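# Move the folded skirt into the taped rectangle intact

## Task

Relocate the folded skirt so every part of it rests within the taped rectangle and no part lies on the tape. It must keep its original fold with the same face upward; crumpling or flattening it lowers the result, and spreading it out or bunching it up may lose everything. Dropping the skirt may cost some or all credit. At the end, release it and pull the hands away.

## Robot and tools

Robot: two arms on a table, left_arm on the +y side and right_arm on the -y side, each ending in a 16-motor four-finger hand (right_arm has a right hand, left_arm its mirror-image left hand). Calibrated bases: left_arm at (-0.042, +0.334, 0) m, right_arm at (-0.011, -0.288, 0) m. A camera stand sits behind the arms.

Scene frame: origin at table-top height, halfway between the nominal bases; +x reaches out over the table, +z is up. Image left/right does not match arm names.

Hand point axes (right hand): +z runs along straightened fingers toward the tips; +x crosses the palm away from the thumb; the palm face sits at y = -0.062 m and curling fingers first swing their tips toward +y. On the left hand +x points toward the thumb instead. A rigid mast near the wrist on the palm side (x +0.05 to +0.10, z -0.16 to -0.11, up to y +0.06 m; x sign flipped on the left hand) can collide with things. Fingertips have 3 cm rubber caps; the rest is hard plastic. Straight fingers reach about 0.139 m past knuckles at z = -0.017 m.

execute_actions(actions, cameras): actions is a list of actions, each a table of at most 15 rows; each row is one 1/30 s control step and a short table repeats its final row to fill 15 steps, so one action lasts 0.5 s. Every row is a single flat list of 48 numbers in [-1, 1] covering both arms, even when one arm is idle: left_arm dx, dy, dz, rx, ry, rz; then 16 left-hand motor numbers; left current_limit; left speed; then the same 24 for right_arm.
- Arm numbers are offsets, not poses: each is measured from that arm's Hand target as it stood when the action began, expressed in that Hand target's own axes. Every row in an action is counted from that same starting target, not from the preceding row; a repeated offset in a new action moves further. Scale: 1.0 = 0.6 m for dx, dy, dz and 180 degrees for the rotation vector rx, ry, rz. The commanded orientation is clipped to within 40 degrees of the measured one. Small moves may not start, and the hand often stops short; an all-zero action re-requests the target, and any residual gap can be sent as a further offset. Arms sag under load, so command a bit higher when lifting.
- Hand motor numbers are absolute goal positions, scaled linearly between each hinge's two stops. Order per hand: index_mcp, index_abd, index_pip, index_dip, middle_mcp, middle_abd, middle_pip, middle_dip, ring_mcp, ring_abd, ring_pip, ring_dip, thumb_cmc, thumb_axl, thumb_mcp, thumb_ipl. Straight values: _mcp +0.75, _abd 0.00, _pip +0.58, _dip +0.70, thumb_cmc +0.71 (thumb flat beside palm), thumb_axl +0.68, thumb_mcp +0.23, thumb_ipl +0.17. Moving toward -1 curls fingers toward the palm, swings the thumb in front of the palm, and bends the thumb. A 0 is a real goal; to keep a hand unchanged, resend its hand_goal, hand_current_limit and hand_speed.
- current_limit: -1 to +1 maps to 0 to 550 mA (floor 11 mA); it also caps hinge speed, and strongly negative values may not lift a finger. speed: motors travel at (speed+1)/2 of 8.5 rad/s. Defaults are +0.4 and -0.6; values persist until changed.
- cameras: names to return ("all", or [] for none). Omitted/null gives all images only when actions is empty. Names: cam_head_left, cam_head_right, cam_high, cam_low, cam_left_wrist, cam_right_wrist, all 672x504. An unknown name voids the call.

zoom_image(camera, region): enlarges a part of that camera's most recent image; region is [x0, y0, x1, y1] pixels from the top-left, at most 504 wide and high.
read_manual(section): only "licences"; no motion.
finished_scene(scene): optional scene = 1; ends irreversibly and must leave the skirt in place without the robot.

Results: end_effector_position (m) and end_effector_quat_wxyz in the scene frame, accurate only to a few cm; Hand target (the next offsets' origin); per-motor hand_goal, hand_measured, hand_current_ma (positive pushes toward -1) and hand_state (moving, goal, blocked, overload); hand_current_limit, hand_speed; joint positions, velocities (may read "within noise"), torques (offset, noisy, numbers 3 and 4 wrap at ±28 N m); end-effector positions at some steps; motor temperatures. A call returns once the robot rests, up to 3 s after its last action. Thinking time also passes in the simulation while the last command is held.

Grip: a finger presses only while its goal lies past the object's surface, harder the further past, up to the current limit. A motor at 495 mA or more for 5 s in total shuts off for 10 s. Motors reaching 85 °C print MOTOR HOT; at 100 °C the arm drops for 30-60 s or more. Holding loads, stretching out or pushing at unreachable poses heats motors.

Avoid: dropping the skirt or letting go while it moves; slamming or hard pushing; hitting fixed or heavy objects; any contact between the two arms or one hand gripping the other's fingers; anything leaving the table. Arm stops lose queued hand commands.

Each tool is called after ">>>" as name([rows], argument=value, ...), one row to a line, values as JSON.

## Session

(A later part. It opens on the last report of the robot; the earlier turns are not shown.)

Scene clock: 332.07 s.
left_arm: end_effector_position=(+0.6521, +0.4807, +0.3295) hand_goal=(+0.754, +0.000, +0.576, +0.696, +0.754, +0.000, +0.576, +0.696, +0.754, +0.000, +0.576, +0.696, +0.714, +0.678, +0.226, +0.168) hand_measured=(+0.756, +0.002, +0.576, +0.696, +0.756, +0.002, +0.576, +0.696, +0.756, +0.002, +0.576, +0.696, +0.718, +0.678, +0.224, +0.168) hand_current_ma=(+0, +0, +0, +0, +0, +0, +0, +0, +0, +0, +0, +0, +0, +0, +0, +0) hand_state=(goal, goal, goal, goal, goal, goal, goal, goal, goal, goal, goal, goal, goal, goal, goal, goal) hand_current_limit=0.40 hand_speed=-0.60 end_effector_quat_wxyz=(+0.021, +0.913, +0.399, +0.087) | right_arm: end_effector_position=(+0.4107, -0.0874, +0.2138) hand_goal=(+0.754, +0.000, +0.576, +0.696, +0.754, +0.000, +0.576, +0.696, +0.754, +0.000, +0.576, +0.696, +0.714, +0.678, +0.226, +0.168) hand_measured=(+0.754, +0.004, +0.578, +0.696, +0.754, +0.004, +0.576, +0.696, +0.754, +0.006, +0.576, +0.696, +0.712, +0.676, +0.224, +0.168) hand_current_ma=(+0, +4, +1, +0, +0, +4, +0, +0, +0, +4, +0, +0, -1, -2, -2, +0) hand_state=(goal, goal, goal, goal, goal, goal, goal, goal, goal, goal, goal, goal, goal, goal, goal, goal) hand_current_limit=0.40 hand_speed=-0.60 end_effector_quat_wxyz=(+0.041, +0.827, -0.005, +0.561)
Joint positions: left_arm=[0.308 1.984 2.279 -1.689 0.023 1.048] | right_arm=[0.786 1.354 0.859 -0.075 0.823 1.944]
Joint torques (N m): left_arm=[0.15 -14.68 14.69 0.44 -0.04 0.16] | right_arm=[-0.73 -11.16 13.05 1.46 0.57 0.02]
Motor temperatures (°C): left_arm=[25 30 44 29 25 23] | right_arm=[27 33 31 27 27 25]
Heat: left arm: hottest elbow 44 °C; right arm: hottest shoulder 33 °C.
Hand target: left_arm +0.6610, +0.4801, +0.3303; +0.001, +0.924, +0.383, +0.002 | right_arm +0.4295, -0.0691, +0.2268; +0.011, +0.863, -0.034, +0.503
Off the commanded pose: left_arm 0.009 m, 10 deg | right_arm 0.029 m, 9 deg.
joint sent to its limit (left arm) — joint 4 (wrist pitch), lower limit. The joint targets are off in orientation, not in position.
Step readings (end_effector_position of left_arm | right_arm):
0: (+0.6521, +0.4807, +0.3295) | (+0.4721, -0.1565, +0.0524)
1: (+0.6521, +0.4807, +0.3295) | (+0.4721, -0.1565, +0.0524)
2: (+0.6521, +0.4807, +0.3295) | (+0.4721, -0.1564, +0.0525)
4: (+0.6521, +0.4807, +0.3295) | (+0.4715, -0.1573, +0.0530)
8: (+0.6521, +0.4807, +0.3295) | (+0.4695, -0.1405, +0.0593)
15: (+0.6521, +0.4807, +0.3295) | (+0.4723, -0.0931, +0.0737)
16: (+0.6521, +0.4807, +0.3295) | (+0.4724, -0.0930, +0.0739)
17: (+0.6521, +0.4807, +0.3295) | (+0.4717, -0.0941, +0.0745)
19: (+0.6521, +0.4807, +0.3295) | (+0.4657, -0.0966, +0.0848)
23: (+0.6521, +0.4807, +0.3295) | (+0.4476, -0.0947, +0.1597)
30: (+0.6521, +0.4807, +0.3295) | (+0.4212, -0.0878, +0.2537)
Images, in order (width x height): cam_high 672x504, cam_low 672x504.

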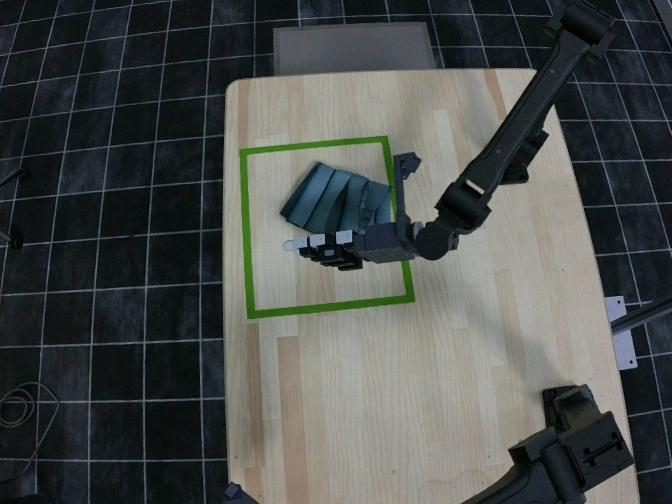

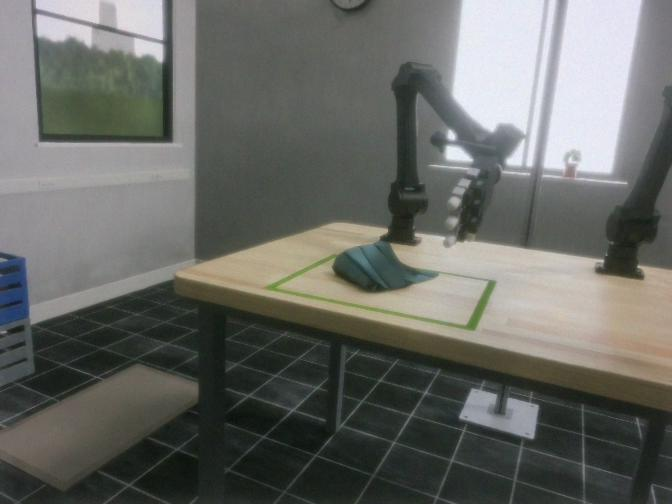

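>>> execute_actions([
  [[0,0,0,0,0,0,0.754,0,0.576,0.696,0.754,0,0.576,0.696,0.754,0,0.576,0.696,0.714,0.678,0.226,0.168,0.4,-0.6,0,0,0,0,-0.04,0,0.754,0,0.576,0.696,0.754,0,0.576,0.696,0.754,0,0.576,0.696,0.714,0.678,0.226,0.168,0.4,-0.6],[0,0,0,0,0,0,0.754,0,0.576,0.696,0.754,0,0.576,0.696,0.754,0,0.576,0.696,0.714,0.678,0.226,0.168,0.4,-0.6,0,0,0,0,-0.08,0,0.754,0,0.576,0.696,0.754,0,0.576,0.696,0.754,0,0.576,0.696,0.714,0.678,0.226,0.168,0.4,-0.6],[0,0,0,0,0,0,0.754,0,0.576,0.696,0.754,0,0.576,0.696,0.754,0,0.576,0.696,0.714,0.678,0.226,0.168,0.4,-0.6,0,0,0,0,-0.12,0,0.754,0,0.576,0.696,0.754,0,0.576,0.696,0.754,0,0.576,0.696,0.714,0.678,0.226,0.168,0.4,-0.6],[0,0,0,0,0,0,0.754,0,0.576,0.696,0.754,0,0.576,0.696,0.754,0,0.576,0.696,0.714,0.678,0.226,0.168,0.4,-0.6,0,0,0,0,-0.1667,0,0.754,0,0.576,0.696,0.754,0,0.576,0.696,0.754,0,0.576,0.696,0.714,0.678,0.226,0.168,0.4,-0.6]],
  [[0,0,0,0,0,0,0.754,0,0.576,0.696,0.754,0,0.576,0.696,0.754,0,0.576,0.696,0.714,0.678,0.226,0.168,0.4,-0.6,0,0,0,0,-0.04,0,0.754,0,0.576,0.696,0.754,0,0.576,0.696,0.754,0,0.576,0.696,0.714,0.678,0.226,0.168,0.4,-0.6],[0,0,0,0,0,0,0.754,0,0.576,0.696,0.754,0,0.576,0.696,0.754,0,0.576,0.696,0.714,0.678,0.226,0.168,0.4,-0.6,0,0,0,0,-0.08,0,0.754,0,0.576,0.696,0.754,0,0.576,0.696,0.754,0,0.576,0.696,0.714,0.678,0.226,0.168,0.4,-0.6],[0,0,0,0,0,0,0.754,0,0.576,0.696,0.754,0,0.576,0.696,0.754,0,0.576,0.696,0.714,0.678,0.226,0.168,0.4,-0.6,0,0,0,0,-0.12,0,0.754,0,0.576,0.696,0.754,0,0.576,0.696,0.754,0,0.576,0.696,0.714,0.678,0.226,0.168,0.4,-0.6],[0,0,0,0,0,0,0.754,0,0.576,0.696,0.754,0,0.576,0.696,0.754,0,0.576,0.696,0.714,0.678,0.226,0.168,0.4,-0.6,0,0,0,0,-0.1667,0,0.754,0,0.576,0.696,0.754,0,0.576,0.696,0.754,0,0.576,0.696,0.714,0.678,0.226,0.168,0.4,-0.6]],
])

Scene clock: 338.27 s.
left_arm: end_effector_position=(+0.6521, +0.4807, +0.3295) hand_goal=(+0.754, +0.000, +0.576, +0.696, +0.754, +0.000, +0.576, +0.696, +0.754, +0.000, +0.576, +0.696, +0.714, +0.678, +0.226, +0.168) hand_measured=(+0.756, +0.002, +0.576, +0.696, +0.756, +0.002, +0.576, +0.696, +0.756, +0.002, +0.576, +0.696, +0.718, +0.678, +0.224, +0.168) hand_current_ma=(+0, +0, +0, +0, +0, +0, +0, +0, +0, +0, +0, +0, +0, +0, +0, +0) hand_state=(goal, goal, goal, goal, goal, goal, goal, goal, goal, goal, goal, goal, goal, goal, goal, goal) hand_current_limit=0.40 hand_speed=-0.60 end_effector_quat_wxyz=(+0.021, +0.913, +0.399, +0.087) | right_arm: end_effector_position=(+0.4191, -0.0749, +0.2161) hand_goal=(+0.754, +0.000, +0.576, +0.696, +0.754, +0.000, +0.576, +0.696, +0.754, +0.000, +0.576, +0.696, +0.714, +0.678, +0.226, +0.168) hand_measured=(+0.754, +0.004, +0.578, +0.696, +0.754, +0.002, +0.576, +0.696, +0.754, +0.004, +0.576, +0.696, +0.712, +0.676, +0.224, +0.168) hand_current_ma=(+0, +2, +1, +0, +0, +2, +0, +0, +0, +2, +0, +0, -1, -2, -3, +0) hand_state=(goal, goal, goal, goal, goal, goal, goal, goal, goal, goal, goal, goal, goal, goal, goal, goal) hand_current_limit=0.40 hand_speed=-0.60 end_effector_quat_wxyz=(-0.016, +0.999, +0.029, -0.006)
Joint positions: left_arm=[0.308 1.984 2.279 -1.689 0.023 1.048] | right_arm=[0.535 1.75 1.684 -1.499 -0.034 2.092]
Joint torques (N m): left_arm=[0.15 -14.68 14.69 0.43 -0.04 0.16] | right_arm=[-1.14 -16.91 12.85 0.05 -0.03 0.12]
Heat: left arm: hottest elbow 44 °C; right arm: hottest elbow 34 °C.
Hand target: left_arm +0.6610, +0.4801, +0.3303; +0.001, +0.924, +0.383, +0.002 | right_arm +0.4294, -0.0691, +0.2268; -0.007, +0.999, -0.035, +0.004
Off the commanded pose: left_arm 0.009 m, 10 deg | right_arm 0.016 m, 7 deg.
joint sent to its limit (left arm) — joint 4 (wrist pitch), lower limit. The joint targets are off in orientation, not in position.
joint sent to its limit (right arm) — joint 6 (wrist roll), upper limit. The joint targets are off in orientation, not in position.
Step readings (end_effector_position of left_arm | right_arm):
0: (+0.6521, +0.4807, +0.3295) | (+0.4107, -0.0874, +0.2138)
1: (+0.6521, +0.4807, +0.3295) | (+0.4106, -0.0869, +0.2131)
2: (+0.6521, +0.4807, +0.3295) | (+0.4104, -0.0840, +0.2108)
4: (+0.6521, +0.4807, +0.3295) | (+0.4099, -0.0785, +0.2048)
8: (+0.6521, +0.4807, +0.3295) | (+0.4054, -0.0723, +0.2052)
15: (+0.6521, +0.4807, +0.3295) | (+0.4175, -0.0734, +0.2256)
16: (+0.6521, +0.4807, +0.3295) | (+0.4192, -0.0736, +0.2257)
17: (+0.6521, +0.4807, +0.3295) | (+0.4190, -0.0729, +0.2241)
19: (+0.6521, +0.4807, +0.3295) | (+0.4144, -0.0708, +0.2184)
23: (+0.6521, +0.4807, +0.3295) | (+0.4083, -0.0652, +0.2158)
30: (+0.6521, +0.4807, +0.3295) | (+0.4211, -0.0727, +0.2161)

>>> execute_actions([
  [[0,0,0,0,0,0,0.754,0,0.576,0.696,0.754,0,0.576,0.696,0.754,0,0.576,0.696,0.714,0.678,0.226,0.168,0.4,-0.6,-0.01,0,0,0,0,-0.06,0.754,0,0.576,0.696,0.754,0,0.576,0.696,0.754,0,0.576,0.696,0.714,0.678,0.226,0.168,0.4,-0.6],[0,0,0,0,0,0,0.754,0,0.576,0.696,0.754,0,0.576,0.696,0.754,0,0.576,0.696,0.714,0.678,0.226,0.168,0.4,-0.6,-0.03,0,0,0,0,-0.13,0.754,0,0.576,0.696,0.754,0,0.576,0.696,0.754,0,0.576,0.696,0.714,0.678,0.226,0.168,0.4,-0.6],[0,0,0,0,0,0,0.754,0,0.576,0.696,0.754,0,0.576,0.696,0.754,0,0.576,0.696,0.714,0.678,0.226,0.168,0.4,-0.6,-0.05,0,0,0,0,-0.2,0.754,0,0.576,0.696,0.754,0,0.576,0.696,0.754,0,0.576,0.696,0.714,0.678,0.226,0.168,0.4,-0.6],[0,0,0,0,0,0,0.754,0,0.576,0.696,0.754,0,0.576,0.696,0.754,0,0.576,0.696,0.714,0.678,0.226,0.168,0.4,-0.6,-0.07,0,0,0,0,-0.25,0.754,0,0.576,0.696,0.754,0,0.576,0.696,0.754,0,0.576,0.696,0.714,0.678,0.226,0.168,0.4,-0.6]],
  [[0,0,0,0,0,0,0.754,0,0.576,0.696,0.754,0,0.576,0.696,0.754,0,0.576,0.696,0.714,0.678,0.226,0.168,0.4,-0.6,0,0,0,0,0,-0.06,0.754,0,0.576,0.696,0.754,0,0.576,0.696,0.754,0,0.576,0.696,0.714,0.678,0.226,0.168,0.4,-0.6],[0,0,0,0,0,0,0.754,0,0.576,0.696,0.754,0,0.576,0.696,0.754,0,0.576,0.696,0.714,0.678,0.226,0.168,0.4,-0.6,0,0,0,0,0,-0.13,0.754,0,0.576,0.696,0.754,0,0.576,0.696,0.754,0,0.576,0.696,0.714,0.678,0.226,0.168,0.4,-0.6],[0,0,0,0,0,0,0.754,0,0.576,0.696,0.754,0,0.576,0.696,0.754,0,0.576,0.696,0.714,0.678,0.226,0.168,0.4,-0.6,0,0,0,0,0,-0.2,0.754,0,0.576,0.696,0.754,0,0.576,0.696,0.754,0,0.576,0.696,0.714,0.678,0.226,0.168,0.4,-0.6],[0,0,0,0,0,0,0.754,0,0.576,0.696,0.754,0,0.576,0.696,0.754,0,0.576,0.696,0.714,0.678,0.226,0.168,0.4,-0.6,0,0,0,0,0,-0.25,0.754,0,0.576,0.696,0.754,0,0.576,0.696,0.754,0,0.576,0.696,0.714,0.678,0.226,0.168,0.4,-0.6]],
], cameras=["cam_high"])

Scene clock: 345.97 s.
left_arm: end_effector_position=(+0.6521, +0.4807, +0.3295) hand_goal=(+0.754, +0.000, +0.576, +0.696, +0.754, +0.000, +0.576, +0.696, +0.754, +0.000, +0.576, +0.696, +0.714, +0.678, +0.226, +0.168) hand_measured=(+0.756, +0.002, +0.576, +0.696, +0.756, +0.002, +0.576, +0.696, +0.756, +0.002, +0.576, +0.696, +0.718, +0.678, +0.224, +0.168) hand_current_ma=(+0, +0, +0, +0, +0, +0, +0, +0, +0, +0, +0, +0, +0, +0, +0, +0) hand_state=(goal, goal, goal, goal, goal, goal, goal, goal, goal, goal, goal, goal, goal, goal, goal, goal) hand_current_limit=0.40 hand_speed=-0.60 end_effector_quat_wxyz=(+0.021, +0.913, +0.399, +0.087) | right_arm: end_effector_position=(+0.3822, -0.0622, +0.2304) hand_goal=(+0.754, +0.000, +0.576, +0.696, +0.754, +0.000, +0.576, +0.696, +0.754, +0.000, +0.576, +0.696, +0.714, +0.678, +0.226, +0.168) hand_measured=(+0.754, +0.002, +0.578, +0.696, +0.754, +0.000, +0.576, +0.696, +0.754, +0.000, +0.576, +0.696, +0.714, +0.676, +0.224, +0.168) hand_current_ma=(+0, +0, +1, +0, +0, +0, +0, +0, +0, +0, +0, +0, -1, -2, -4, +0) hand_state=(goal, goal, goal, goal, goal, goal, goal, goal, goal, goal, goal, goal, goal, goal, goal, goal) hand_current_limit=0.40 hand_speed=-0.60 end_effector_quat_wxyz=(+0.006, +0.738, +0.674, +0.005)
Joint positions: left_arm=[0.308 1.984 2.279 -1.689 0.023 1.048] | right_arm=[0.652 1.389 1.288 -1.46 0.012 0.785]
Joint torques (N m): left_arm=[0.15 -14.68 14.69 0.44 -0.04 0.16] | right_arm=[-1.67 -11.93 8.31 0.99 0.11 -0.17]
Motor temperatures (°C): left_arm=[25 30 44 29 24 23] | right_arm=[27 33 36 27 27 25]
Heat: left arm: hottest elbow 44 °C; right arm: hottest elbow 36 °C.
Hand target: left_arm +0.6610, +0.4801, +0.3303; +0.001, +0.924, +0.383, +0.002 | right_arm +0.3875, -0.0661, +0.2264; -0.002, +0.731, +0.682, +0.008
Off the commanded pose: left_arm 0.009 m, 10 deg | right_arm 0.008 m, 2 deg.
joint sent to its limit (left arm) — joint 4 (wrist pitch), lower limit. The joint targets are off in orientation, not in position.
Step readings (end_effector_position of left_arm | right_arm):
0: (+0.6521, +0.4807, +0.3295) | (+0.4191, -0.0749, +0.2161)
1: (+0.6521, +0.4807, +0.3295) | (+0.4191, -0.0749, +0.2161)
2: (+0.6521, +0.4807, +0.3295) | (+0.4195, -0.0752, +0.2162)
4: (+0.6521, +0.4807, +0.3295) | (+0.4218, -0.0768, +0.2169)
8: (+0.6521, +0.4807, +0.3295) | (+0.4037, -0.0788, +0.2158)
15: (+0.6521, +0.4807, +0.3295) | (+0.3772, -0.0636, +0.2302)
16: (+0.6521, +0.4807, +0.3295) | (+0.3780, -0.0637, +0.2323)
17: (+0.6521, +0.4807, +0.3295) | (+0.3793, -0.0636, +0.2333)
19: (+0.6521, +0.4807, +0.3295) | (+0.3819, -0.0659, +0.2329)
23: (+0.6521, +0.4807, +0.3295) | (+0.3775, -0.0747, +0.2247)
30: (+0.6521, +0.4807, +0.3295) | (+0.3753, -0.0701, +0.2269)
Images, in order (width x height): cam_high 672x504.

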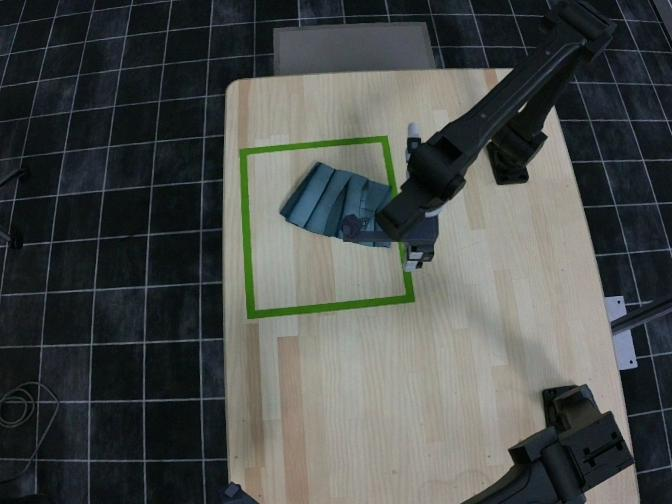

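>>> execute_actions([
  [[0,0,0,0,0,0,0.754,0,0.576,0.696,0.754,0,0.576,0.696,0.754,0,0.576,0.696,0.714,0.678,0.226,0.168,0.4,-0.6,-0.04,-0.02,0,0,0,0,0.754,0,0.576,0.696,0.754,0,0.576,0.696,0.754,0,0.576,0.696,0.714,0.678,0.226,0.168,0.4,-0.6],[0,0,0,0,0,0,0.754,0,0.576,0.696,0.754,0,0.576,0.696,0.754,0,0.576,0.696,0.714,0.678,0.226,0.168,0.4,-0.6,-0.09,-0.045,0,0,0,0,0.754,0,0.576,0.696,0.754,0,0.576,0.696,0.754,0,0.576,0.696,0.714,0.678,0.226,0.168,0.4,-0.6],[0,0,0,0,0,0,0.754,0,0.576,0.696,0.754,0,0.576,0.696,0.754,0,0.576,0.696,0.714,0.678,0.226,0.168,0.4,-0.6,-0.14,-0.07,0,0,0,0,0.754,0,0.576,0.696,0.754,0,0.576,0.696,0.754,0,0.576,0.696,0.714,0.678,0.226,0.168,0.4,-0.6],[0,0,0,0,0,0,0.754,0,0.576,0.696,0.754,0,0.576,0.696,0.754,0,0.576,0.696,0.714,0.678,0.226,0.168,0.4,-0.6,-0.188,-0.091,0,0,0,0,0.754,0,0.576,0.696,0.754,0,0.576,0.696,0.754,0,0.576,0.696,0.714,0.678,0.226,0.168,0.4,-0.6]],
  [[0,0,0,0,0,0,0.754,0,0.576,0.696,0.754,0,0.576,0.696,0.754,0,0.576,0.696,0.714,0.678,0.226,0.168,0.4,-0.6,0,0,0.04,0,0,0,0.754,0,0.576,0.696,0.754,0,0.576,0.696,0.754,0,0.576,0.696,0.714,0.678,0.226,0.168,0.4,-0.6],[0,0,0,0,0,0,0.754,0,0.576,0.696,0.754,0,0.576,0.696,0.754,0,0.576,0.696,0.714,0.678,0.226,0.168,0.4,-0.6,0,0,0.1,0,0,0,0.754,0,0.576,0.696,0.754,0,0.576,0.696,0.754,0,0.576,0.696,0.714,0.678,0.226,0.168,0.4,-0.6]],
], cameras=["cam_high", "cam_low", "cam_head_right"])

>>> zoom_image(camera="cam_high", region=[280, 130, 480, 280])

>>> zoom_image(camera="cam_low", region=[280, 180, 530, 340])

Scene clock: 352.93 s.
left_arm: end_effector_position=(+0.6521, +0.4807, +0.3295) hand_goal=(+0.754, +0.000, +0.576, +0.696, +0.754, +0.000, +0.576, +0.696, +0.754, +0.000, +0.576, +0.696, +0.714, +0.678, +0.226, +0.168) hand_measured=(+0.756, +0.002, +0.576, +0.696, +0.756, +0.002, +0.576, +0.696, +0.756, +0.002, +0.576, +0.696, +0.718, +0.678, +0.224, +0.168) hand_current_ma=(+0, +0, +0, +0, +0, +0, +0, +0, +0, +0, +0, +0, +0, +0, +0, +0) hand_state=(goal, goal, goal, goal, goal, goal, goal, goal, goal, goal, goal, goal, goal, goal, goal, goal) hand_current_limit=0.40 hand_speed=-0.60 end_effector_quat_wxyz=(+0.021, +0.913, +0.399, +0.087) | right_arm: end_effector_position=(+0.3209, -0.1724, +0.1661) hand_goal=(+0.754, +0.000, +0.576, +0.696, +0.754, +0.000, +0.576, +0.696, +0.754, +0.000, +0.576, +0.696, +0.714, +0.678, +0.226, +0.168) hand_measured=(+0.752, +0.000, +0.578, +0.696, +0.752, +0.000, +0.576, +0.696, +0.752, +0.000, +0.576, +0.696, +0.714, +0.676, +0.222, +0.168) hand_current_ma=(-1, +0, +1, +0, -1, +0, +0, +0, -1, +0, +0, +0, +0, -2, -4, +0) hand_state=(goal, goal, goal, goal, goal, goal, goal, goal, goal, goal, goal, goal, goal, goal, goal, goal) hand_current_limit=0.40 hand_speed=-0.60 end_effector_quat_wxyz=(-0.001, +0.731, +0.682, +0.005)
Joint positions: left_arm=[0.308 1.984 2.279 -1.689 0.023 1.048] | right_arm=[0.48 1.108 0.88 -1.335 -0.005 0.592]
Joint torques (N m): left_arm=[0.15 -14.68 14.71 0.44 -0.04 0.16] | right_arm=[-1.79 -6.18 8.76 0.81 0.14 -0.18]
Heat: left arm: hottest elbow 44 °C; right arm: hottest elbow 36 °C.
Hand target: left_arm +0.6610, +0.4801, +0.3303; +0.001, +0.924, +0.383, +0.002 | right_arm +0.3259, -0.1741, +0.1644; -0.002, +0.731, +0.682, +0.008
Off the commanded pose: left_arm 0.009 m, 10 deg | right_arm 0.005 m, 0 deg.
joint sent to its limit (left arm) — joint 4 (wrist pitch), lower limit. The joint targets are off in orientation, not in position.
Step readings (end_effector_position of left_arm | right_arm):
0: (+0.6521, +0.4807, +0.3295) | (+0.3822, -0.0622, +0.2304)
1: (+0.6521, +0.4807, +0.3295) | (+0.3822, -0.0623, +0.2302)
2: (+0.6521, +0.4807, +0.3295) | (+0.3812, -0.0629, +0.2291)
4: (+0.6521, +0.4807, +0.3295) | (+0.3745, -0.0725, +0.2228)
8: (+0.6521, +0.4807, +0.3295) | (+0.3436, -0.1288, +0.2088)
15: (+0.6521, +0.4807, +0.3295) | (+0.3263, -0.1711, +0.2317)
16: (+0.6521, +0.4807, +0.3295) | (+0.3261, -0.1713, +0.2330)
17: (+0.6521, +0.4807, +0.3295) | (+0.3258, -0.1714, +0.2318)
19: (+0.6521, +0.4807, +0.3295) | (+0.3259, -0.1710, +0.2210)
23: (+0.6521, +0.4807, +0.3295) | (+0.3172, -0.1752, +0.1831)
30: (+0.6521, +0.4807, +0.3295) | (+0.3195, -0.1735, +0.1658)
Images, in order (width x height): cam_head_right 672x504, cam_high 672x504, cam_low 672x504.

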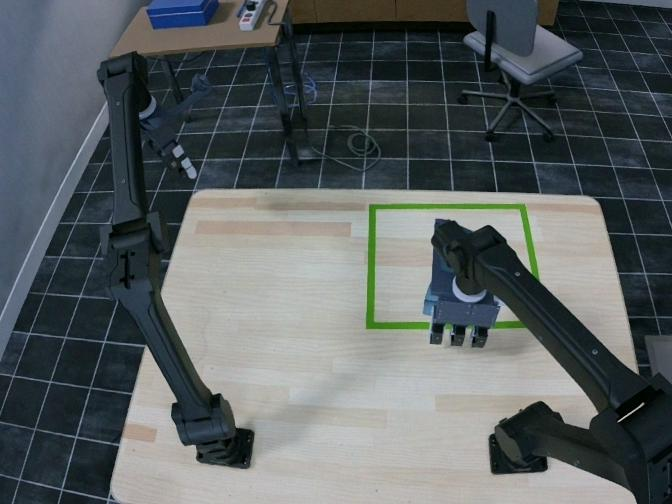

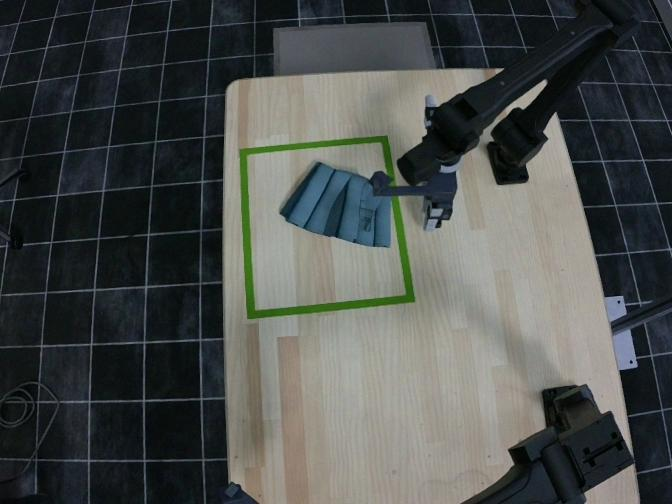

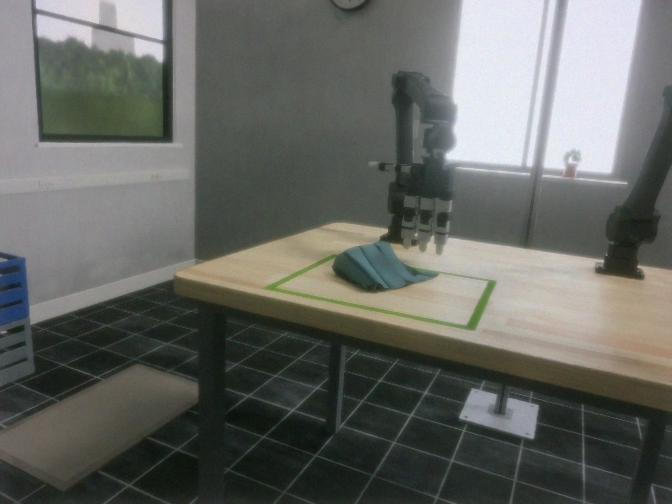

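Scaled by 2.520.

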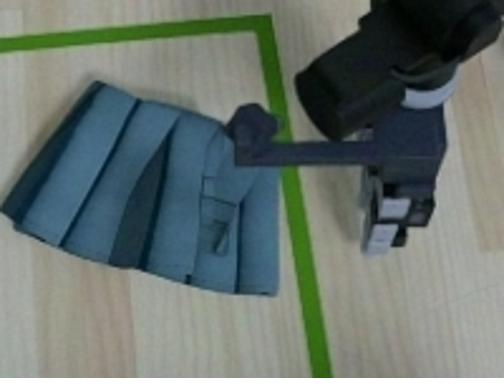

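Scaled by 2.016.

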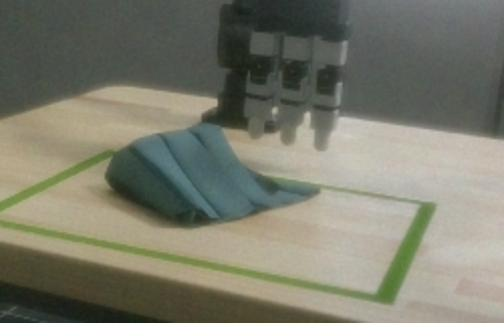

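>>> execute_actions([
  [[0,0,0,0,0,0,0.754,0,0.576,0.696,0.754,0,0.576,0.696,0.754,0,0.576,0.696,0.714,0.678,0.226,0.168,0.4,-0.6,0,0.0,0.02,0,0,0,0.754,0,0.576,0.696,0.754,0,0.576,0.696,0.754,0,0.576,0.696,0.714,0.678,0.226,0.168,0.4,-0.6],[0,0,0,0,0,0,0.754,0,0.576,0.696,0.754,0,0.576,0.696,0.754,0,0.576,0.696,0.714,0.678,0.226,0.168,0.4,-0.6,0,0,0.038,0,0,0,0.754,0,0.576,0.696,0.754,0,0.576,0.696,0.754,0,0.576,0.696,0.714,0.678,0.226,0.168,0.4,-0.6]],
  [[0,0,0,0,0,0,0.754,0,0.576,0.696,0.754,0,0.576,0.696,0.754,0,0.576,0.696,0.714,0.678,0.226,0.168,0.4,-0.6,0,0.02,0,0,0,0,0.754,0,0.576,0.696,0.754,0,0.576,0.696,0.754,0,0.576,0.696,0.714,0.678,0.226,0.168,0.4,-0.6],[0,0,0,0,0,0,0.754,0,0.576,0.696,0.754,0,0.576,0.696,0.754,0,0.576,0.696,0.714,0.678,0.226,0.168,0.4,-0.6,0.003,0.046,0,0,0,0,0.754,0,0.576,0.696,0.754,0,0.576,0.696,0.754,0,0.576,0.696,0.714,0.678,0.226,0.168,0.4,-0.6]],
], cameras=["cam_high", "cam_low"])

>>> zoom_image(camera="cam_high", region=[280, 130, 480, 280])

>>> zoom_image(camera="cam_low", region=[280, 180, 530, 340])

Scene clock: 359.20 s.
left_arm: end_effector_position=(+0.6521, +0.4807, +0.3295) hand_goal=(+0.754, +0.000, +0.576, +0.696, +0.754, +0.000, +0.576, +0.696, +0.754, +0.000, +0.576, +0.696, +0.714, +0.678, +0.226, +0.168) hand_measured=(+0.756, +0.002, +0.576, +0.696, +0.756, +0.002, +0.576, +0.696, +0.756, +0.002, +0.576, +0.696, +0.718, +0.678, +0.224, +0.168) hand_current_ma=(+0, +0, +0, +0, +0, +0, +0, +0, +0, +0, +0, +0, +0, +0, +0, +0) hand_state=(goal, goal, goal, goal, goal, goal, goal, goal, goal, goal, goal, goal, goal, goal, goal, goal) hand_current_limit=0.40 hand_speed=-0.60 end_effector_quat_wxyz=(+0.021, +0.913, +0.399, +0.087) | right_arm: end_effector_position=(+0.3363, -0.1784, +0.1321) hand_goal=(+0.754, +0.000, +0.576, +0.696, +0.754, +0.000, +0.576, +0.696, +0.754, +0.000, +0.576, +0.696, +0.714, +0.678, +0.226, +0.168) hand_measured=(+0.752, +0.000, +0.578, +0.696, +0.752, +0.000, +0.576, +0.696, +0.758, +0.004, +0.580, +0.698, +0.714, +0.676, +0.222, +0.168) hand_current_ma=(-1, +0, +1, +0, -1, +0, +0, +0, +3, +3, +3, +1, +0, -2, -4, +0) hand_state=(goal, goal, goal, goal, goal, goal, goal, goal, goal, goal, goal, goal, goal, goal, goal, goal) hand_current_limit=0.40 hand_speed=-0.60 end_effector_quat_wxyz=(-0.007, +0.732, +0.681, -0.006)
Joint positions: left_arm=[0.308 1.984 2.279 -1.689 0.023 1.048] | right_arm=[0.434 1.182 0.847 -1.25 -0.01 0.55]
Joint torques (N m): left_arm=[0.15 -14.68 14.69 0.43 -0.04 0.16] | right_arm=[-1.55 -6.01 11.28 0.9 0.32 -0.12]
Heat: left arm: hottest elbow 44 °C; right arm: hottest elbow 36 °C.
Hand target: left_arm +0.6610, +0.4801, +0.3303; +0.001, +0.924, +0.383, +0.002 | right_arm +0.3537, -0.1738, +0.1418; -0.002, +0.731, +0.682, +0.008
Off the commanded pose: left_arm 0.009 m, 10 deg | right_arm 0.020 m, 2 deg.
joint sent to its limit (left arm) — joint 4 (wrist pitch), lower limit. The joint targets are off in orientation, not in position.
Step readings (end_effector_position of left_arm | right_arm):
0: (+0.6521, +0.4807, +0.3295) | (+0.3209, -0.1724, +0.1661)
1: (+0.6521, +0.4807, +0.3295) | (+0.3210, -0.1723, +0.1661)
2: (+0.6521, +0.4807, +0.3295) | (+0.3214, -0.1721, +0.1660)
4: (+0.6521, +0.4807, +0.3295) | (+0.3236, -0.1709, +0.1641)
8: (+0.6521, +0.4807, +0.3295) | (+0.3231, -0.1711, +0.1545)
15: (+0.6521, +0.4807, +0.3295) | (+0.3228, -0.1713, +0.1474)
16: (+0.6521, +0.4807, +0.3295) | (+0.3231, -0.1711, +0.1474)
17: (+0.6521, +0.4807, +0.3295) | (+0.3234, -0.1712, +0.1471)
19: (+0.6521, +0.4807, +0.3295) | (+0.3258, -0.1729, +0.1444)
23: (+0.6521, +0.4807, +0.3295) | (+0.3313, -0.1796, +0.1318)
30: (+0.6521, +0.4807, +0.3295) | (+0.3362, -0.1786, +0.1321)
Images, in order (width x height): cam_high 672x504, cam_low 672x504.

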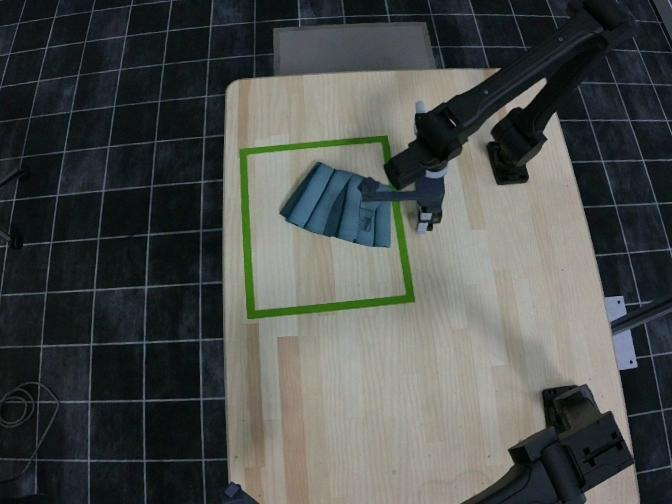

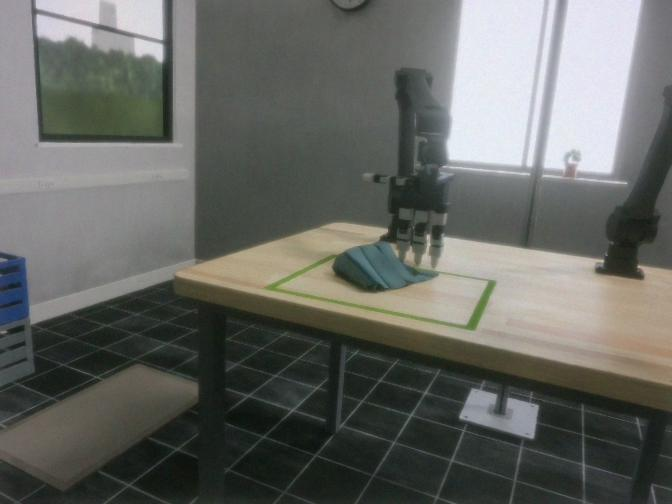

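Scaled by 2.520.

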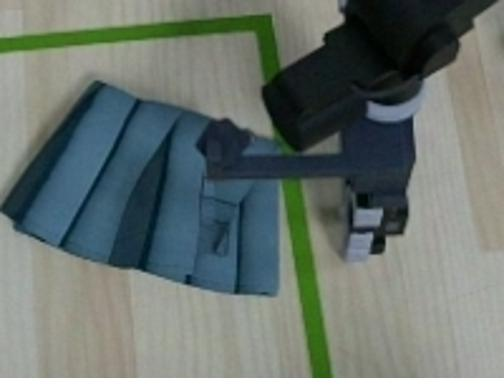

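Scaled by 2.016.

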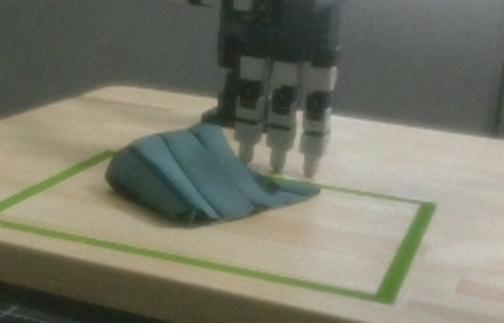

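>>> execute_actions([
  [[0,0,0,0,0,0,0.754,0,0.576,0.696,0.754,0,0.576,0.696,0.754,0,0.576,0.696,0.714,0.678,0.226,0.168,0.4,-0.6,0,0.0,-0.012,0,0,0,0.754,0,0.576,0.696,0.754,0,0.576,0.696,0.754,0,0.576,0.696,0.714,0.678,0.226,0.168,0.4,-0.6],[0,0,0,0,0,0,0.754,0,0.576,0.696,0.754,0,0.576,0.696,0.754,0,0.576,0.696,0.714,0.678,0.226,0.168,0.4,-0.6,0,0.01,-0.012,0,0,0,0.754,0,0.576,0.696,0.754,0,0.576,0.696,0.754,0,0.576,0.696,0.714,0.678,0.226,0.168,0.4,-0.6],[0,0,0,0,0,0,0.754,0,0.576,0.696,0.754,0,0.576,0.696,0.754,0,0.576,0.696,0.714,0.678,0.226,0.168,0.4,-0.6,0.001,0.025,-0.012,0,0,0,0.754,0,0.576,0.696,0.754,0,0.576,0.696,0.754,0,0.576,0.696,0.714,0.678,0.226,0.168,0.4,-0.6]],
], cameras=["cam_high", "cam_low", "cam_right_wrist"])

>>> zoom_image(camera="cam_high", region=[280, 130, 480, 280])

>>> zoom_image(camera="cam_low", region=[280, 180, 530, 340])

Scene clock: 363.00 s.
left_arm: end_effector_position=(+0.6521, +0.4807, +0.3295) hand_goal=(+0.754, +0.000, +0.576, +0.696, +0.754, +0.000, +0.576, +0.696, +0.754, +0.000, +0.576, +0.696, +0.714, +0.678, +0.226, +0.168) hand_measured=(+0.756, +0.002, +0.576, +0.696, +0.756, +0.002, +0.576, +0.696, +0.756, +0.002, +0.576, +0.696, +0.718, +0.678, +0.224, +0.168) hand_current_ma=(+0, +0, +0, +0, +0, +0, +0, +0, +0, +0, +0, +0, +0, +0, +0, +0) hand_state=(goal, goal, goal, goal, goal, goal, goal, goal, goal, goal, goal, goal, goal, goal, goal, goal) hand_current_limit=0.40 hand_speed=-0.60 end_effector_quat_wxyz=(+0.021, +0.913, +0.399, +0.087) | right_arm: end_effector_position=(+0.3493, -0.1781, +0.1329) hand_goal=(+0.754, +0.000, +0.576, +0.696, +0.754, +0.000, +0.576, +0.696, +0.754, +0.000, +0.576, +0.696, +0.714, +0.678, +0.226, +0.168) hand_measured=(+0.752, +0.000, +0.578, +0.696, +0.752, +0.000, +0.576, +0.696, +0.754, +0.004, +0.578, +0.698, +0.714, +0.676, +0.222, +0.168) hand_current_ma=(-1, +0, +1, +0, -1, +0, +0, +0, +0, +3, +2, +3, +0, -2, -4, +0) hand_state=(goal, goal, goal, goal, goal, goal, goal, goal, goal, goal, goal, goal, goal, goal, goal, goal) hand_current_limit=0.40 hand_speed=-0.60 end_effector_quat_wxyz=(-0.007, +0.731, +0.682, -0.008)
Joint positions: left_arm=[0.308 1.984 2.279 -1.689 0.023 1.048] | right_arm=[0.415 1.217 0.878 -1.25 -0.01 0.528]
Joint torques (N m): left_arm=[0.15 -14.68 14.69 0.43 -0.04 0.16] | right_arm=[-1.85 -6.95 12.15 0.39 0.31 -0.19]
Heat: left arm: hottest elbow 44 °C; right arm: hottest elbow 36 °C.
Hand target: left_arm +0.6610, +0.4801, +0.3303; +0.001, +0.924, +0.383, +0.002 | right_arm +0.3686, -0.1743, +0.1490; -0.002, +0.731, +0.682, +0.008
Off the commanded pose: left_arm 0.009 m, 10 deg | right_arm 0.025 m, 2 deg.
joint sent to its limit (left arm) — joint 4 (wrist pitch), lower limit. The joint targets are off in orientation, not in position.
Step readings (end_effector_position of left_arm | right_arm):
0: (+0.6521, +0.4807, +0.3295) | (+0.3363, -0.1783, +0.1321)
1: (+0.6521, +0.4807, +0.3295) | (+0.3363, -0.1783, +0.1321)
2: (+0.6521, +0.4807, +0.3295) | (+0.3364, -0.1783, +0.1323)
4: (+0.6521, +0.4807, +0.3295) | (+0.3377, -0.1788, +0.1326)
8: (+0.6521, +0.4807, +0.3295) | (+0.3437, -0.1786, +0.1319)
15: (+0.6521, +0.4807, +0.3295) | (+0.3488, -0.1782, +0.1324)
camera_calibration:
cam_right_wrist: T_world_to_cam=[[0.566659, -0.822652, -0.0462677, -0.299482], [-0.529717, -0.406739, 0.744287, -0.0342996], [-0.631108, -0.397248, -0.666255, 0.360243], [0, 0, 0, 1]] pos_world=[0.378888, -0.117215, 0.251686]
Images, in order (width x height): cam_high 672x504, cam_low 672x504, cam_right_wrist 672x504.

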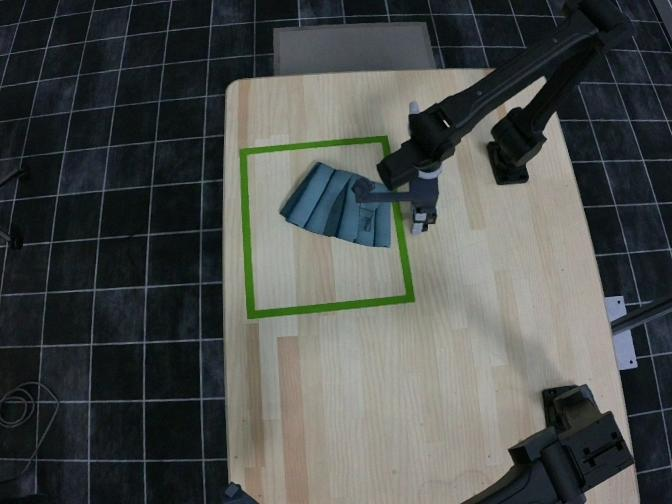

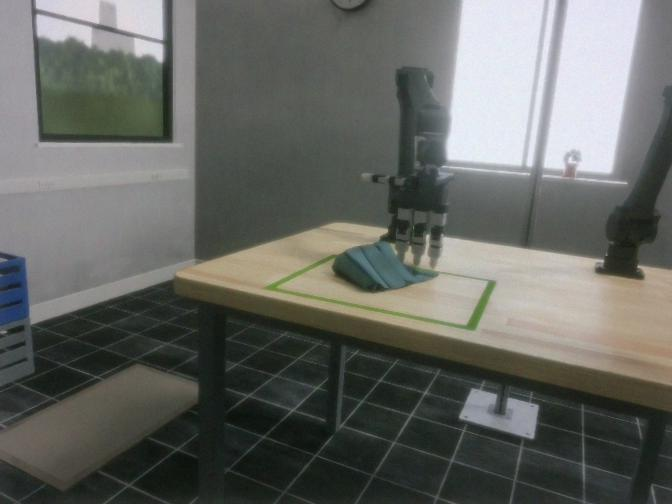

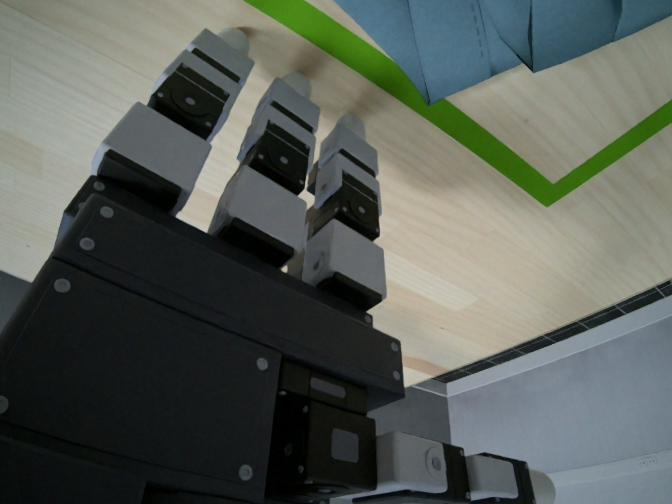

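Scaled by 2.520.

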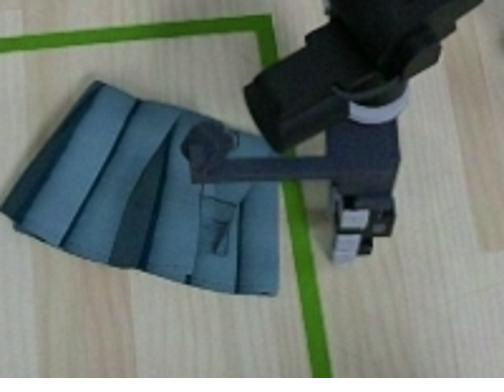

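Scaled by 2.016.

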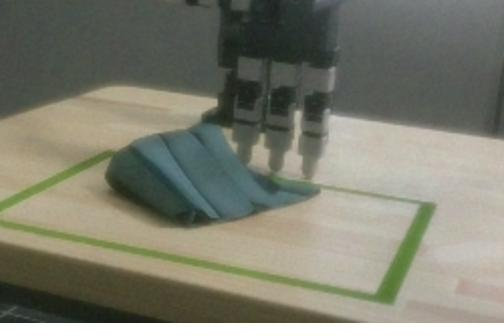

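>>> execute_actions([
  [[0,0,0,0,0,0,0.754,0,0.576,0.696,0.754,0,0.576,0.696,0.754,0,0.576,0.696,0.714,0.678,0.226,0.168,0.4,-0.6,0,-0.005,-0.02,0,0,0,0.754,0,0.576,0.696,0.754,0,0.576,0.696,0.754,0,0.576,0.696,0.714,0.678,0.226,0.168,0.4,-0.6],[0,0,0,0,0,0,0.754,0,0.576,0.696,0.754,0,0.576,0.696,0.754,0,0.576,0.696,0.714,0.678,0.226,0.168,0.4,-0.6,-0.02,-0.01,-0.02,0,0,0,0.754,0,0.576,0.696,0.754,0,0.576,0.696,0.754,0,0.576,0.696,0.714,0.678,0.226,0.168,0.4,-0.6],[0,0,0,0,0,0,0.754,0,0.576,0.696,0.754,0,0.576,0.696,0.754,0,0.576,0.696,0.714,0.678,0.226,0.168,0.4,-0.6,-0.042,-0.01,-0.015,0,0,0,0.754,0,0.576,0.696,0.754,0,0.576,0.696,0.754,0,0.576,0.696,0.714,0.678,0.226,0.168,0.4,-0.6]],
], cameras=["cam_right_wrist", "cam_low"])

>>> zoom_image(camera="cam_low", region=[280, 180, 530, 340])

Scene clock: 368.13 s.
left_arm: end_effector_position=(+0.6521, +0.4807, +0.3295) hand_goal=(+0.754, +0.000, +0.576, +0.696, +0.754, +0.000, +0.576, +0.696, +0.754, +0.000, +0.576, +0.696, +0.714, +0.678, +0.226, +0.168) hand_measured=(+0.756, +0.002, +0.576, +0.696, +0.756, +0.002, +0.576, +0.696, +0.756, +0.002, +0.576, +0.696, +0.718, +0.678, +0.224, +0.168) hand_current_ma=(+0, +0, +0, +0, +0, +0, +0, +0, +0, +0, +0, +0, +0, +0, +0, +0) hand_state=(goal, goal, goal, goal, goal, goal, goal, goal, goal, goal, goal, goal, goal, goal, goal, goal) hand_current_limit=0.40 hand_speed=-0.60 end_effector_quat_wxyz=(+0.021, +0.913, +0.399, +0.087) | right_arm: end_effector_position=(+0.3519, -0.1990, +0.1448) hand_goal=(+0.754, +0.000, +0.576, +0.696, +0.754, +0.000, +0.576, +0.696, +0.754, +0.000, +0.576, +0.696, +0.714, +0.678, +0.226, +0.168) hand_measured=(+0.752, +0.000, +0.578, +0.696, +0.752, +0.000, +0.576, +0.696, +0.754, +0.004, +0.578, +0.698, +0.714, +0.676, +0.222, +0.168) hand_current_ma=(-1, +0, +1, +0, -1, +0, +0, +0, +0, +2, +1, +3, +0, -2, -4, +0) hand_state=(goal, goal, goal, goal, goal, goal, goal, goal, goal, goal, goal, goal, goal, goal, goal, goal) hand_current_limit=0.40 hand_speed=-0.60 end_effector_quat_wxyz=(-0.005, +0.732, +0.681, -0.001)
Joint positions: left_arm=[0.308 1.984 2.279 -1.689 0.023 1.048] | right_arm=[0.351 1.18 0.879 -1.275 -0.009 0.467]
Joint torques (N m): left_arm=[0.21 -14.68 14.68 0.44 -0.04 0.16] | right_arm=[-1.67 -7.82 10.85 0.12 0.23 -0.21]
Heat: left arm: hottest elbow 44 °C; right arm: hottest elbow 38 °C.
Hand target: left_arm +0.6610, +0.4801, +0.3303; +0.001, +0.924, +0.383, +0.002 | right_arm +0.3608, -0.1991, +0.1576; -0.002, +0.731, +0.682, +0.008
Off the commanded pose: left_arm 0.009 m, 10 deg | right_arm 0.016 m, 1 deg.
joint sent to its limit (left arm) — joint 4 (wrist pitch), lower limit. The joint targets are off in orientation, not in position.
Step readings (end_effector_position of left_arm | right_arm):
0: (+0.6521, +0.4807, +0.3295) | (+0.3493, -0.1781, +0.1329)
1: (+0.6521, +0.4807, +0.3295) | (+0.3493, -0.1781, +0.1329)
2: (+0.6521, +0.4807, +0.3295) | (+0.3493, -0.1781, +0.1330)
4: (+0.6521, +0.4807, +0.3295) | (+0.3487, -0.1799, +0.1333)
8: (+0.6521, +0.4807, +0.3295) | (+0.3505, -0.1927, +0.1381)
15: (+0.6521, +0.4807, +0.3295) | (+0.3518, -0.1997, +0.1448)
camera_calibration:
cam_right_wrist: T_world_to_cam=[[0.564661, -0.824154, -0.0439113, -0.317479], [-0.540134, -0.409249, 0.735371, -0.0457617], [-0.62403, -0.391518, -0.67624, 0.361633], [0, 0, 0, 1]] pos_world=[0.38022, -0.138794, 0.264262]
Images, in order (width x height): cam_low 672x504, cam_right_wrist 672x504.

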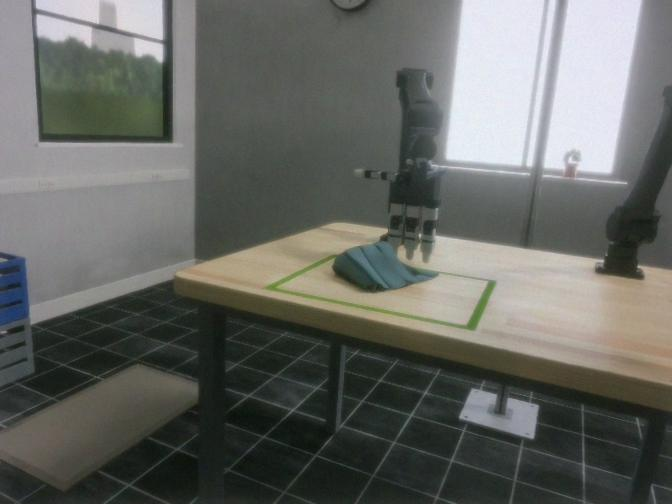

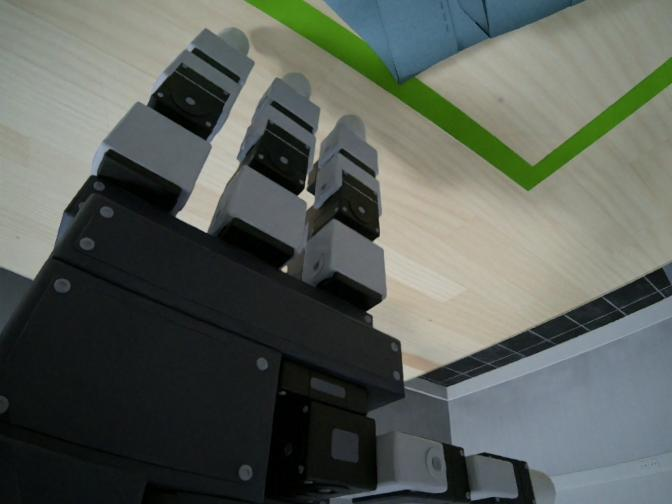

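Scaled by 2.016.

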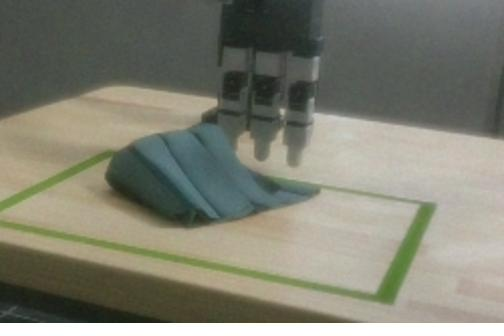

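>>> execute_actions([
  [[0,0,0,0,0,0,0.754,0,0.576,0.696,0.754,0,0.576,0.696,0.754,0,0.576,0.696,0.714,0.678,0.226,0.168,0.4,-0.6,0,0.008,0.008,0,0,0,0.754,0,0.576,0.696,0.754,0,0.576,0.696,0.754,0,0.576,0.696,0.714,0.678,0.226,0.168,0.4,-0.6],[0,0,0,0,0,0,0.754,0,0.576,0.696,0.754,0,0.576,0.696,0.754,0,0.576,0.696,0.714,0.678,0.226,0.168,0.4,-0.6,0,0.02,0.009,0,0,0,0.754,0,0.576,0.696,0.754,0,0.576,0.696,0.754,0,0.576,0.696,0.714,0.678,0.226,0.168,0.4,-0.6],[0,0,0,0,0,0,0.754,0,0.576,0.696,0.754,0,0.576,0.696,0.754,0,0.576,0.696,0.714,0.678,0.226,0.168,0.4,-0.6,0.002,0.036,0.009,0,0,0,0.754,0,0.576,0.696,0.754,0,0.576,0.696,0.754,0,0.576,0.696,0.714,0.678,0.226,0.168,0.4,-0.6]],
], cameras=["cam_right_wrist", "cam_low", "cam_high"])

>>> zoom_image(camera="cam_high", region=[230, 130, 430, 330])

>>> zoom_image(camera="cam_low", region=[280, 180, 530, 340])

Scene clock: 371.40 s.
left_arm: end_effector_position=(+0.6521, +0.4807, +0.3295) hand_goal=(+0.754, +0.000, +0.576, +0.696, +0.754, +0.000, +0.576, +0.696, +0.754, +0.000, +0.576, +0.696, +0.714, +0.678, +0.226, +0.168) hand_measured=(+0.756, +0.002, +0.576, +0.696, +0.756, +0.002, +0.576, +0.696, +0.756, +0.002, +0.576, +0.696, +0.718, +0.678, +0.224, +0.168) hand_current_ma=(+0, +0, +0, +0, +0, +0, +0, +0, +0, +0, +0, +0, +0, +0, +0, +0) hand_state=(goal, goal, goal, goal, goal, goal, goal, goal, goal, goal, goal, goal, goal, goal, goal, goal) hand_current_limit=0.40 hand_speed=-0.60 end_effector_quat_wxyz=(+0.021, +0.913, +0.399, +0.087) | right_arm: end_effector_position=(+0.3596, -0.2036, +0.1342) hand_goal=(+0.754, +0.000, +0.576, +0.696, +0.754, +0.000, +0.576, +0.696, +0.754, +0.000, +0.576, +0.696, +0.714, +0.678, +0.226, +0.168) hand_measured=(+0.752, +0.000, +0.578, +0.696, +0.752, +0.000, +0.576, +0.696, +0.754, +0.004, +0.578, +0.698, +0.714, +0.676, +0.222, +0.168) hand_current_ma=(-1, +0, +1, +0, -1, +0, +0, +0, +0, +2, +1, +3, +0, -2, -4, +0) hand_state=(goal, goal, goal, goal, goal, goal, goal, goal, goal, goal, goal, goal, goal, goal, goal, goal) hand_current_limit=0.40 hand_speed=-0.60 end_effector_quat_wxyz=(-0.011, +0.732, +0.681, -0.016)
Joint positions: left_arm=[0.308 1.984 2.279 -1.689 0.023 1.048] | right_arm=[0.327 1.226 0.892 -1.275 -0.009 0.441]
Joint torques (N m): left_arm=[0.15 -14.62 14.69 0.44 -0.04 0.16] | right_arm=[-1.73 -7.53 12.08 0.87 0.24 -0.21]
Heat: left arm: hottest elbow 44 °C; right arm: hottest elbow 38 °C.
Hand target: left_arm +0.6610, +0.4801, +0.3303; +0.001, +0.924, +0.383, +0.002 | right_arm +0.3825, -0.1994, +0.1525; -0.002, +0.731, +0.682, +0.008
Off the commanded pose: left_arm 0.009 m, 10 deg | right_arm 0.029 m, 3 deg.
joint sent to its limit (left arm) — joint 4 (wrist pitch), lower limit. The joint targets are off in orientation, not in position.
Step readings (end_effector_position of left_arm | right_arm):
0: (+0.6521, +0.4807, +0.3295) | (+0.3519, -0.1989, +0.1448)
1: (+0.6521, +0.4807, +0.3295) | (+0.3519, -0.1989, +0.1448)
2: (+0.6521, +0.4807, +0.3295) | (+0.3520, -0.1991, +0.1448)
4: (+0.6521, +0.4807, +0.3295) | (+0.3525, -0.2004, +0.1443)
8: (+0.6521, +0.4807, +0.3295) | (+0.3556, -0.2033, +0.1384)
15: (+0.6521, +0.4807, +0.3295) | (+0.3582, -0.2043, +0.1326)
camera_calibration:
cam_right_wrist: T_world_to_cam=[[0.564771, -0.823636, -0.0515539, -0.324975], [-0.516581, -0.401557, 0.756238, -0.0454444], [-0.643566, -0.400469, -0.652263, 0.359538], [0, 0, 0, 1]] pos_world=[0.391447, -0.141925, 0.252126]
Images, in order (width x height): cam_high 672x504, cam_low 672x504, cam_right_wrist 672x504.

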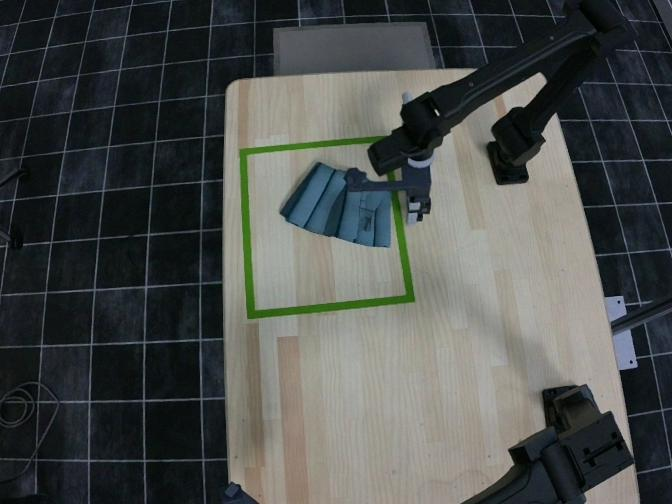

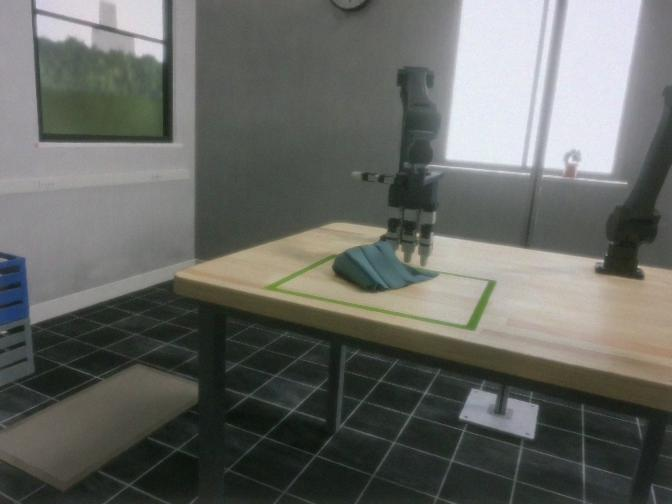

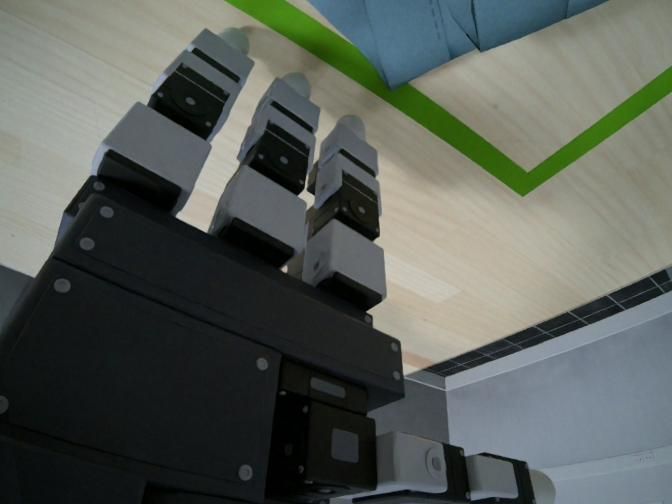

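Scaled by 2.520.

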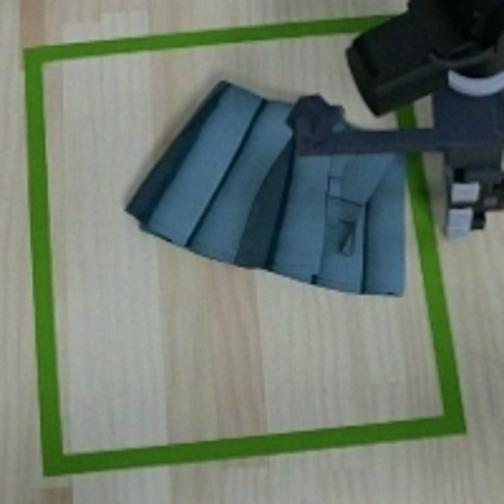

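Scaled by 2.016.

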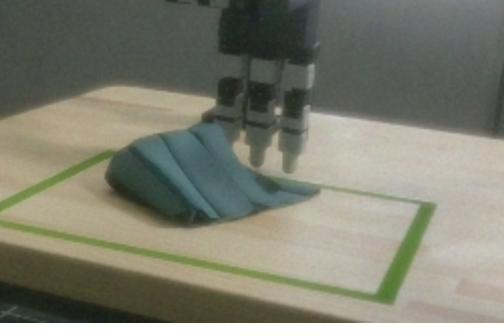

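>>> zoom_image(camera="cam_right_wrist", region=[180, 0, 580, 220])

Scaled by 1.260 from the camera's 672x504 image, which has a finer 960x720 frame.

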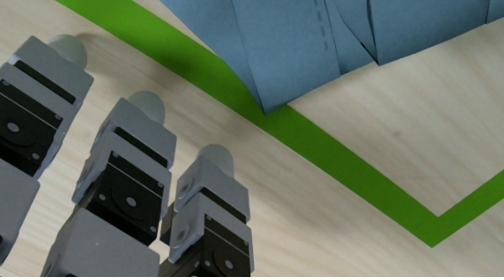

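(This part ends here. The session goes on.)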